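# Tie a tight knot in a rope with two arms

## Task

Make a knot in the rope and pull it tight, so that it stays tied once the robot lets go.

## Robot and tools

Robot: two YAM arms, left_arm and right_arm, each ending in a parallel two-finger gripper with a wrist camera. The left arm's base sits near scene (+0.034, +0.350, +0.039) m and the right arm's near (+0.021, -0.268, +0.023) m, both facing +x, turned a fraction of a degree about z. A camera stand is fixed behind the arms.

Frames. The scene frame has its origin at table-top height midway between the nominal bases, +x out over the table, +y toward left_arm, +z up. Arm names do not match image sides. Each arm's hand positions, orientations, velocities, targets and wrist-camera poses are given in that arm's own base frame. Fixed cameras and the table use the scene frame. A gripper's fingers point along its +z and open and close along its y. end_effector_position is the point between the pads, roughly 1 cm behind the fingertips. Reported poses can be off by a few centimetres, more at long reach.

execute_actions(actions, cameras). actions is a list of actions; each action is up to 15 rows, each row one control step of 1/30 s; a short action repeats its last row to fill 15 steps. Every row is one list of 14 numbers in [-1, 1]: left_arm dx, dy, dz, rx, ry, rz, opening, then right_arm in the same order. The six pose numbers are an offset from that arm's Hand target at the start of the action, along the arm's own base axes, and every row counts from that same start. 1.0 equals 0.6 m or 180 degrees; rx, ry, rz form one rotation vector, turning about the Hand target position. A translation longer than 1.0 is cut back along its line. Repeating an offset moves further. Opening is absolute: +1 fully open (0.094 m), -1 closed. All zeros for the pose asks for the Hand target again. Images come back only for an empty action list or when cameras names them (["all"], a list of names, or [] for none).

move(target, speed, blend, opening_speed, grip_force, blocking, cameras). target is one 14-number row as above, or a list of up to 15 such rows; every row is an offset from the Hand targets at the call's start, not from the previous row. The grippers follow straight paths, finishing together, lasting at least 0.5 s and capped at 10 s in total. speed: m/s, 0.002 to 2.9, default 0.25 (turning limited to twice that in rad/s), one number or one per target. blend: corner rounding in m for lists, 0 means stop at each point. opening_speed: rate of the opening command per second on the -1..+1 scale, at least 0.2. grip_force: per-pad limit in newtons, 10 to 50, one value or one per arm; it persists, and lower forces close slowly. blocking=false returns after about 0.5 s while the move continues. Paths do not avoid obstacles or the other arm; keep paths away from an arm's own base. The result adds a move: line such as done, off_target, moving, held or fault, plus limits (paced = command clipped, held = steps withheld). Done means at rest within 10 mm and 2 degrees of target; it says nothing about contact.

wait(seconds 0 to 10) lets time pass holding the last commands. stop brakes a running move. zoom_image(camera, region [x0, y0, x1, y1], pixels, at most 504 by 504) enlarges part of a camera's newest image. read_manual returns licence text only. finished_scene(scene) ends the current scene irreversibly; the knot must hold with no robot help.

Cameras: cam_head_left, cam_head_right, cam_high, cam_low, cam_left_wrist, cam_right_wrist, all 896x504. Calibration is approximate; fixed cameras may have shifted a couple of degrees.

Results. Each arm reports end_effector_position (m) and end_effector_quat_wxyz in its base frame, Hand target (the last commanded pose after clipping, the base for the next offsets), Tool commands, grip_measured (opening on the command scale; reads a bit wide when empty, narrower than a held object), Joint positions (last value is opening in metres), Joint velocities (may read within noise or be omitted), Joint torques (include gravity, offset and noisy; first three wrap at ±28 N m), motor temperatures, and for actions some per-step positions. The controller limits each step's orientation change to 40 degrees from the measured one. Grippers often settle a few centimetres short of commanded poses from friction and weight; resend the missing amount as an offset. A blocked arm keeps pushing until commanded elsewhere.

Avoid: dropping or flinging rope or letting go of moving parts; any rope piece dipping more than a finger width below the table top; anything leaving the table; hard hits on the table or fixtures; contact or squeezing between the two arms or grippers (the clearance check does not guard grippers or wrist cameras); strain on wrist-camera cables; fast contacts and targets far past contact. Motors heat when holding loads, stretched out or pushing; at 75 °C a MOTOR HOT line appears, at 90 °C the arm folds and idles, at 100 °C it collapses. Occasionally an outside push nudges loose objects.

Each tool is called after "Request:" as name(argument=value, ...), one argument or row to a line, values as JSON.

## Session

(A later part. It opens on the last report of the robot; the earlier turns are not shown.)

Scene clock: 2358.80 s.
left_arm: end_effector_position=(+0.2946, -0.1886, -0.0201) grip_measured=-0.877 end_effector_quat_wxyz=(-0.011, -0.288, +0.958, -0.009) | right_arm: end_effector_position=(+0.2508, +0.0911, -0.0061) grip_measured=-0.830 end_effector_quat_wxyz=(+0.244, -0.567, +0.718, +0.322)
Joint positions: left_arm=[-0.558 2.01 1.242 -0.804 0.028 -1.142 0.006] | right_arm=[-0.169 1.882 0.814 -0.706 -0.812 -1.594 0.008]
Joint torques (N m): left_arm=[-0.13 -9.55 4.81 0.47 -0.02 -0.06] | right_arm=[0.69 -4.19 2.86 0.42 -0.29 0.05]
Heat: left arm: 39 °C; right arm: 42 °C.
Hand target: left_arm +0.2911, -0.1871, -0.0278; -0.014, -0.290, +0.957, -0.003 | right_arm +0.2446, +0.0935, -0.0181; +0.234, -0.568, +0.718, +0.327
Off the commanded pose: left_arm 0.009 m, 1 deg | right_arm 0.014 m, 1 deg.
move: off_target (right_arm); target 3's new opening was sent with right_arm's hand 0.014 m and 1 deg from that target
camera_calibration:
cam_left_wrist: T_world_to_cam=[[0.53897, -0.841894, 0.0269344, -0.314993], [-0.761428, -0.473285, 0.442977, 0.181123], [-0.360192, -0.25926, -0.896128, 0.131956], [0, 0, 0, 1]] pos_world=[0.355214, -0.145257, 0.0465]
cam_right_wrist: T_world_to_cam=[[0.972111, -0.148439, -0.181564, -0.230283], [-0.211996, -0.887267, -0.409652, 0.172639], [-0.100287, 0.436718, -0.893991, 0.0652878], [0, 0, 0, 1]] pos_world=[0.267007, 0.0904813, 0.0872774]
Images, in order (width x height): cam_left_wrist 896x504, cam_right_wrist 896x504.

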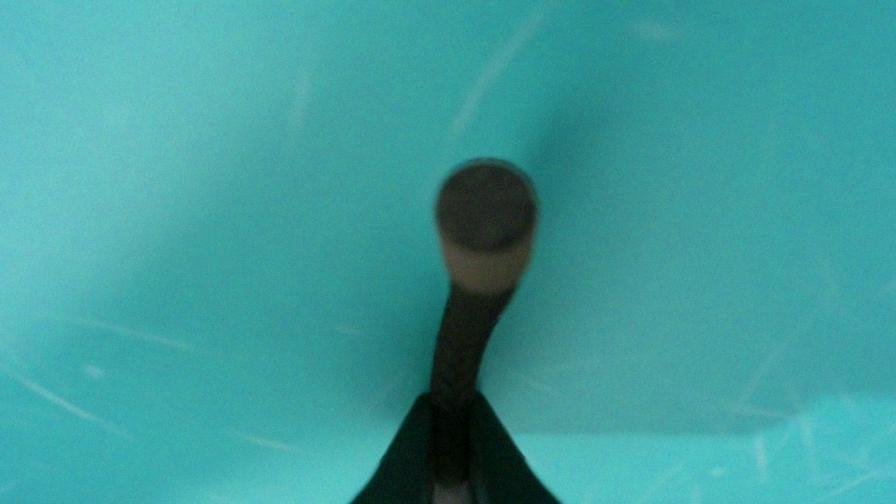

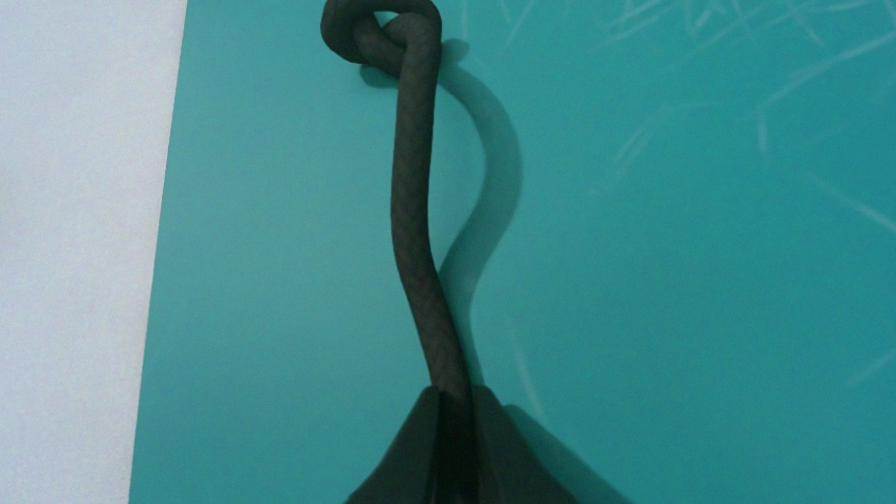

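Request:
move(
  target=[-0.085,0.1,0.1,0,0,0.29,-0.97,0,-0.06,0.1,0,0,0,-0.97],
  speed=0.15,
)

Request:
move(
  target=[0,0.06,0,0,0,0,-0.99,0,-0.06,0,0,0,0,-0.99],
  speed=0.08,
  cameras=["cam_low","cam_right_wrist"],
)

Scene clock: 2367.53 s.
left_arm: end_effector_position=(+0.2539, -0.1509, +0.0342) grip_measured=-0.879 end_effector_quat_wxyz=(-0.023, -0.669, +0.742, -0.048) | right_arm: end_effector_position=(+0.2335, +0.0670, +0.0355) grip_measured=-0.831 end_effector_quat_wxyz=(+0.221, -0.558, +0.718, +0.353)
Joint positions: left_arm=[-0.493 1.661 1.022 -0.856 0.076 -1.964 0.006] | right_arm=[-0.275 1.825 0.917 -1.065 -0.781 -1.764 0.008]
Joint torques (N m): left_arm=[1.52 -9.47 4.42 -0.12 -0.51 -0.08] | right_arm=[-1.46 -8.02 6.72 -0.38 -0.19 -0.09]
Heat: left arm: 40 °C; right arm: 42 °C.
Hand target: left_arm +0.2401, -0.1271, +0.0321; -0.012, -0.681, +0.732, -0.009 | right_arm +0.2446, +0.0574, +0.0419; +0.234, -0.568, +0.718, +0.327
Off the commanded pose: left_arm 0.028 m, 5 deg | right_arm 0.016 m, 3 deg.
move: off_target (left_arm, right_arm)

Scene clock: 2368.70 s.
left_arm: end_effector_position=(+0.2563, -0.1540, +0.0455) grip_measured=-0.879 end_effector_quat_wxyz=(-0.070, -0.650, +0.749, -0.106) | right_arm: end_effector_position=(+0.2321, +0.0513, +0.0594) grip_measured=-0.831 end_effector_quat_wxyz=(+0.248, -0.542, +0.708, +0.379)
Joint positions: left_arm=[-0.414 1.607 0.99 -0.821 0.217 -1.858 0.006] | right_arm=[-0.373 1.844 0.983 -1.244 -0.816 -1.913 0.008]
Joint velocities: left_arm=[-0.017 0.007 -0.007 -0.154 0.007 -0.007 -0.001] | right_arm=[within noise]
Joint torques (N m): left_arm=[4.12 -8.91 3.56 -0.5 -1.86 0.04] | right_arm=[-3.54 -4.92 7.91 -0.06 0.6 -0.06]
Heat: left arm: 40 °C; right arm: 42 °C.
Hand target: left_arm +0.2402, -0.0912, +0.0321; -0.012, -0.681, +0.732, -0.009 | right_arm +0.2445, +0.0215, +0.0419; +0.234, -0.568, +0.718, +0.327
Off the commanded pose: left_arm 0.066 m, 14 deg | right_arm 0.037 m, 7 deg.
move: off_target (left_arm, right_arm)
camera_calibration:
cam_right_wrist: T_world_to_cam=[[0.955923, -0.126099, -0.26516, -0.198557], [-0.245106, -0.83993, -0.484191, 0.169969], [-0.16166, 0.527841, -0.833816, 0.145222], [0, 0, 0, 1]] pos_world=[0.254943, 0.0410703, 0.150736]
Images, in order (width x height): cam_low 896x504, cam_right_wrist 896x504.

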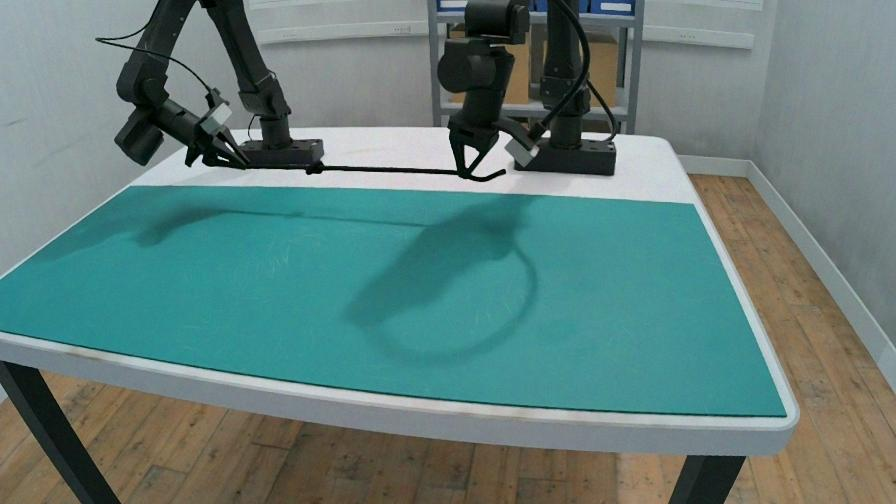

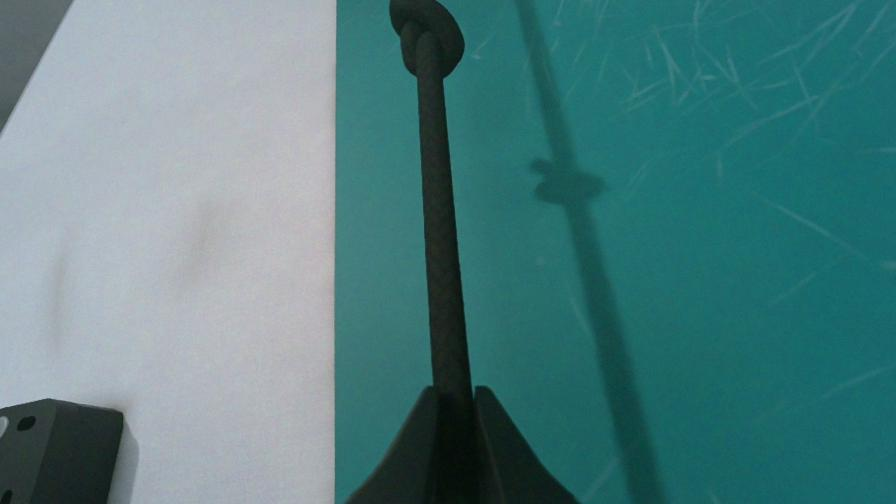

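Request:
move(
  target=[0,0.1,0,0,0,0,-0.99,0,-0.12,-0.01,0,0,0,-0.99],
  speed=0.06,
)

Request:
move(
  target=[0,0.1,0,0,0,0,-0.99,0,-0.12,-0.01,0,0,0,-0.99],
  speed=0.06,
  cameras=["cam_low","cam_right_wrist"],
)

Request:
zoom_image(
  camera="cam_low",
  region=[200, 130, 540, 210],
)

Scene clock: 2377.47 s.
left_arm: end_effector_position=(+0.2545, -0.1618, +0.0774) grip_measured=-0.880 end_effector_quat_wxyz=(-0.146, -0.589, +0.763, -0.222) | right_arm: end_effector_position=(+0.2301, +0.0201, +0.0901) grip_measured=-0.833 end_effector_quat_wxyz=(+0.249, -0.485, +0.706, +0.453)
Joint positions: left_arm=[-0.278 1.511 0.944 -0.8 0.501 -1.645 0.006] | right_arm=[-0.517 1.978 1.15 -1.575 -0.807 -2.093 0.008]
Joint torques (N m): left_arm=[9.31 -8.2 3.41 -1.08 -4.07 0.1] | right_arm=[-7.66 -5.57 10.59 0.9 1.55 -0.08]
Heat: left arm: 40 °C; right arm: 43 °C.
Hand target: left_arm +0.2401, -0.0311, +0.0321; -0.012, -0.681, +0.732, -0.009 | right_arm +0.2446, -0.0506, +0.0360; +0.234, -0.568, +0.718, +0.327
Off the commanded pose: left_arm 0.139 m, 31 deg | right_arm 0.090 m, 17 deg.
joint read past its limit (right arm) — joint 4 (wrist pitch), lower limit.
joint sent to its limit (right arm) — joint 6 (wrist roll), lower limit. The joint targets are off in position, not in orientation.
move: off_target (left_arm, right_arm)

Scene clock: 2379.57 s.
left_arm: end_effector_position=(+0.2439, +0.0251, +0.0388) grip_measured=-0.988 end_effector_quat_wxyz=(+0.011, +0.681, -0.732, +0.021) | right_arm: end_effector_position=(+0.2425, -0.1192, +0.0324) grip_measured=-0.833 end_effector_quat_wxyz=(+0.181, -0.527, +0.775, +0.297)
Joint positions: left_arm=[0.132 1.53 0.912 -0.946 0.046 -1.366 0.001] | right_arm=[-0.765 2.115 1.397 -1.412 -0.465 -2.095 0.008]
Joint torques (N m): left_arm=[0.39 -5.29 5.11 0.46 -0.18 0.03] | right_arm=[-0.5 -6.58 6.75 -0.92 -0.26 -0.06]
Heat: left arm: 40 °C; right arm: 43 °C.
Hand target: left_arm +0.2401, +0.0289, +0.0321; +0.012, +0.681, -0.732, +0.009 | right_arm +0.2446, -0.1225, +0.0299; +0.234, -0.568, +0.718, +0.327
Off the commanded pose: left_arm 0.009 m, 1 deg | right_arm 0.005 m, 11 deg.
joint sent to its limit (right arm) — joint 6 (wrist roll), lower limit. The joint targets are off in orientation, not in position.
move: off_target (right_arm)
camera_calibration:
cam_right_wrist: T_world_to_cam=[[0.926535, -0.266361, -0.265678, -0.246881], [-0.336123, -0.903302, -0.266584, 0.0236421], [-0.16898, 0.3363, -0.926471, 0.196425], [0, 0, 0, 1]] pos_world=[0.269883, -0.110461, 0.122694]
Images, in order (width x height): cam_low 896x504, cam_right_wrist 896x504.

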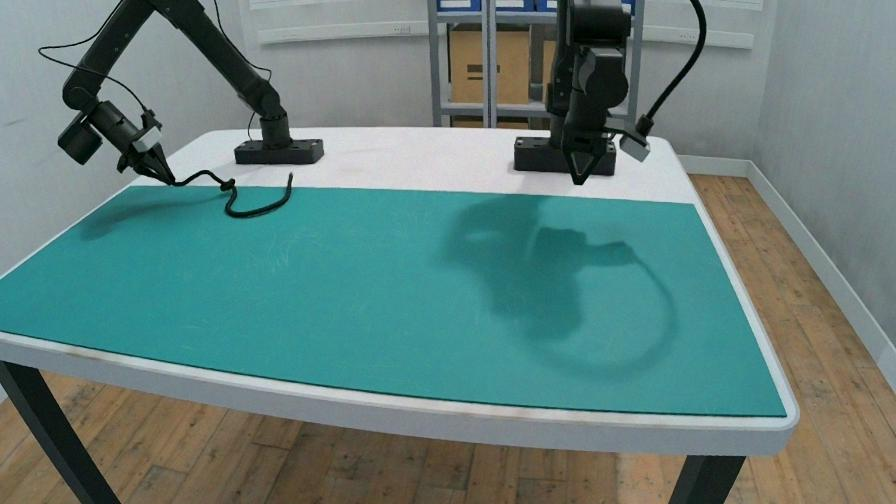

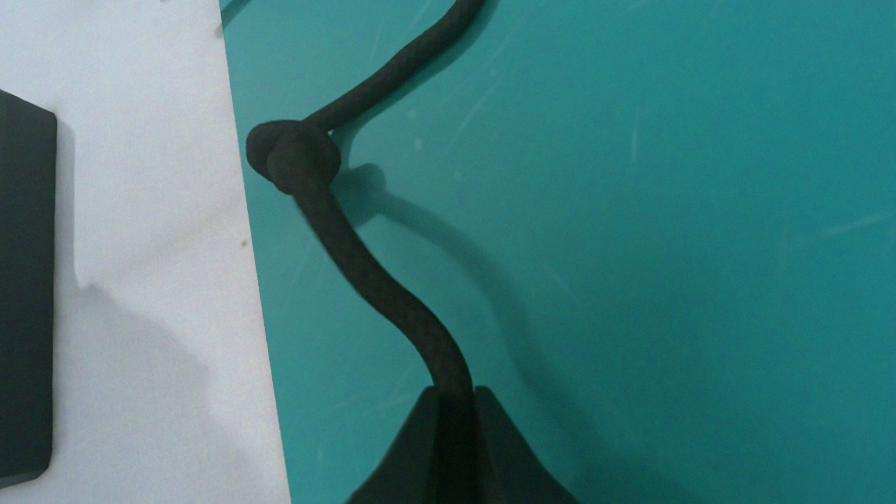

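Scaled by 1.482.

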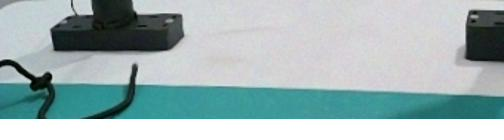

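Request:
move(
  target=[
    [0,0,0,0,0,0,-0.5,0,0.05,-0.07,0,0,0,-0.97],
    [0,0,0,0,0,0,-0.5,0,0.05,-0.07,0,0,0,-0.4],
    [0,0,0.1,0,0,0,-0.3,0,0.03,0.1,0,0,0,-0.4],
  ],
  speed=0.12,
  opening_speed=0.6,
  cameras=["cam_low","cam_right_wrist"],
)

Request:
zoom_image(
  camera="cam_right_wrist",
  region=[200, 0, 600, 300],
)

Scene clock: 2390.90 s.
left_arm: end_effector_position=(+0.2367, +0.0243, +0.0812) grip_measured=-0.302 end_effector_quat_wxyz=(+0.027, +0.681, -0.732, +0.009) | right_arm: end_effector_position=(+0.2417, -0.1007, +0.0791) grip_measured=-0.403 end_effector_quat_wxyz=(+0.192, -0.532, +0.767, +0.303)
Joint positions: left_arm=[0.132 1.493 1.051 -1.163 0.045 -1.365 0.033] | right_arm=[-0.735 2.01 1.423 -1.549 -0.499 -2.096 0.028]
Joint torques (N m): left_arm=[0.4 -7.64 8.8 0.06 -0.17 0.03] | right_arm=[-0.58 -9.84 6.78 -0.99 -0.29 -0.05]
Heat: left arm: 39 °C; right arm: 43 °C.
Hand target: left_arm +0.2401, +0.0288, +0.0921; +0.012, +0.681, -0.732, +0.009 | right_arm +0.2446, -0.1045, +0.0900; +0.234, -0.568, +0.718, +0.327
Off the commanded pose: left_arm 0.012 m, 2 deg | right_arm 0.012 m, 9 deg.
joint sent to its limit (right arm) — joint 4 (wrist pitch), lower limit; joint 6 (wrist roll), lower limit. The joint targets are off in orientation, not in position.
move: off_target (left_arm, right_arm); target 2's new opening was sent with right_arm's hand 0.011 m and 8 deg from that target; target 3's new opening was sent with left_arm's hand 0.012 m and 2 deg from that target
camera_calibration:
cam_right_wrist: T_world_to_cam=[[0.933801, -0.248855, -0.257075, -0.229401], [-0.320941, -0.900184, -0.294389, 0.0513722], [-0.158155, 0.357407, -0.92046, 0.232313], [0, 0, 0, 1]] pos_world=[0.267444, -0.0938732, 0.169985]
Images, in order (width x height): cam_low 896x504, cam_right_wrist 896x504.

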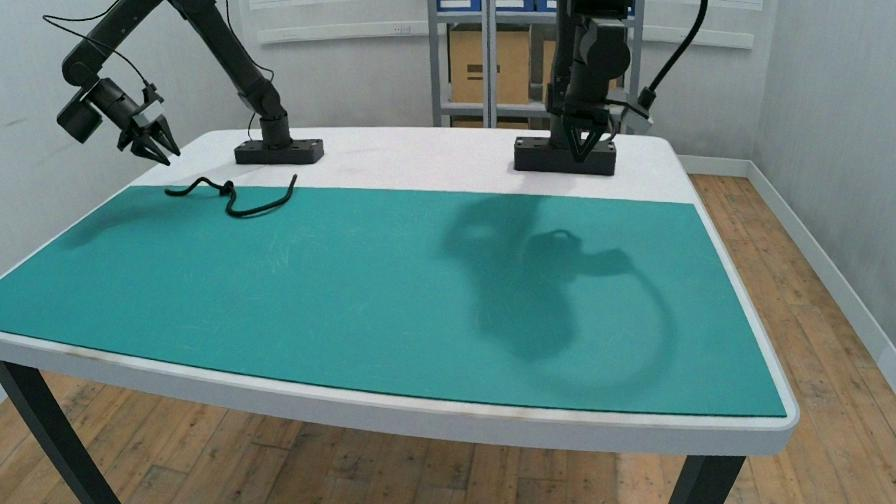

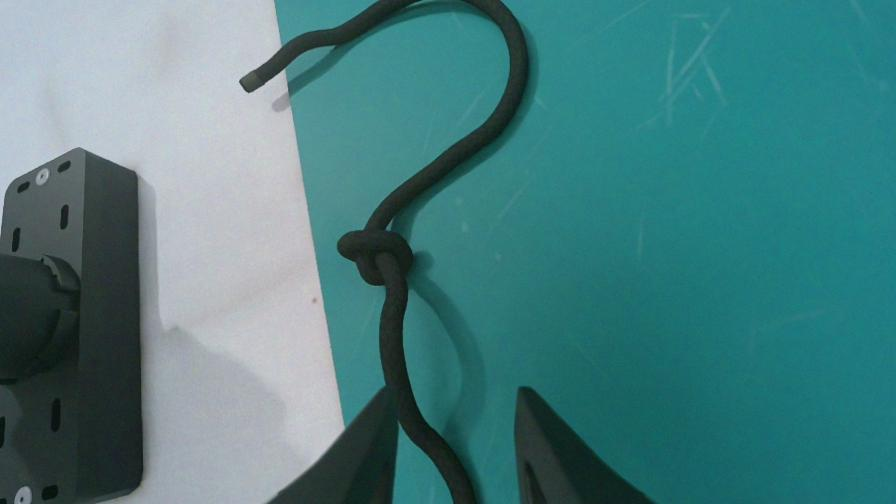

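Scaled by 1.260.

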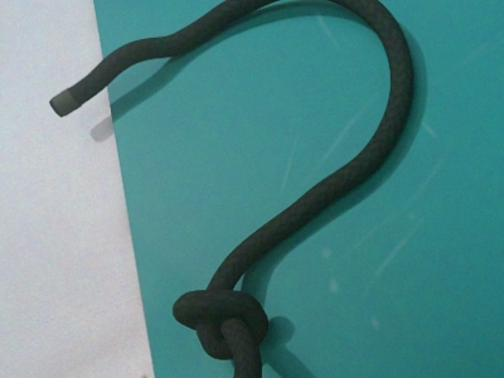

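Request:
finished_scene(
  scene=1,
)

The scene is finished: the task was done.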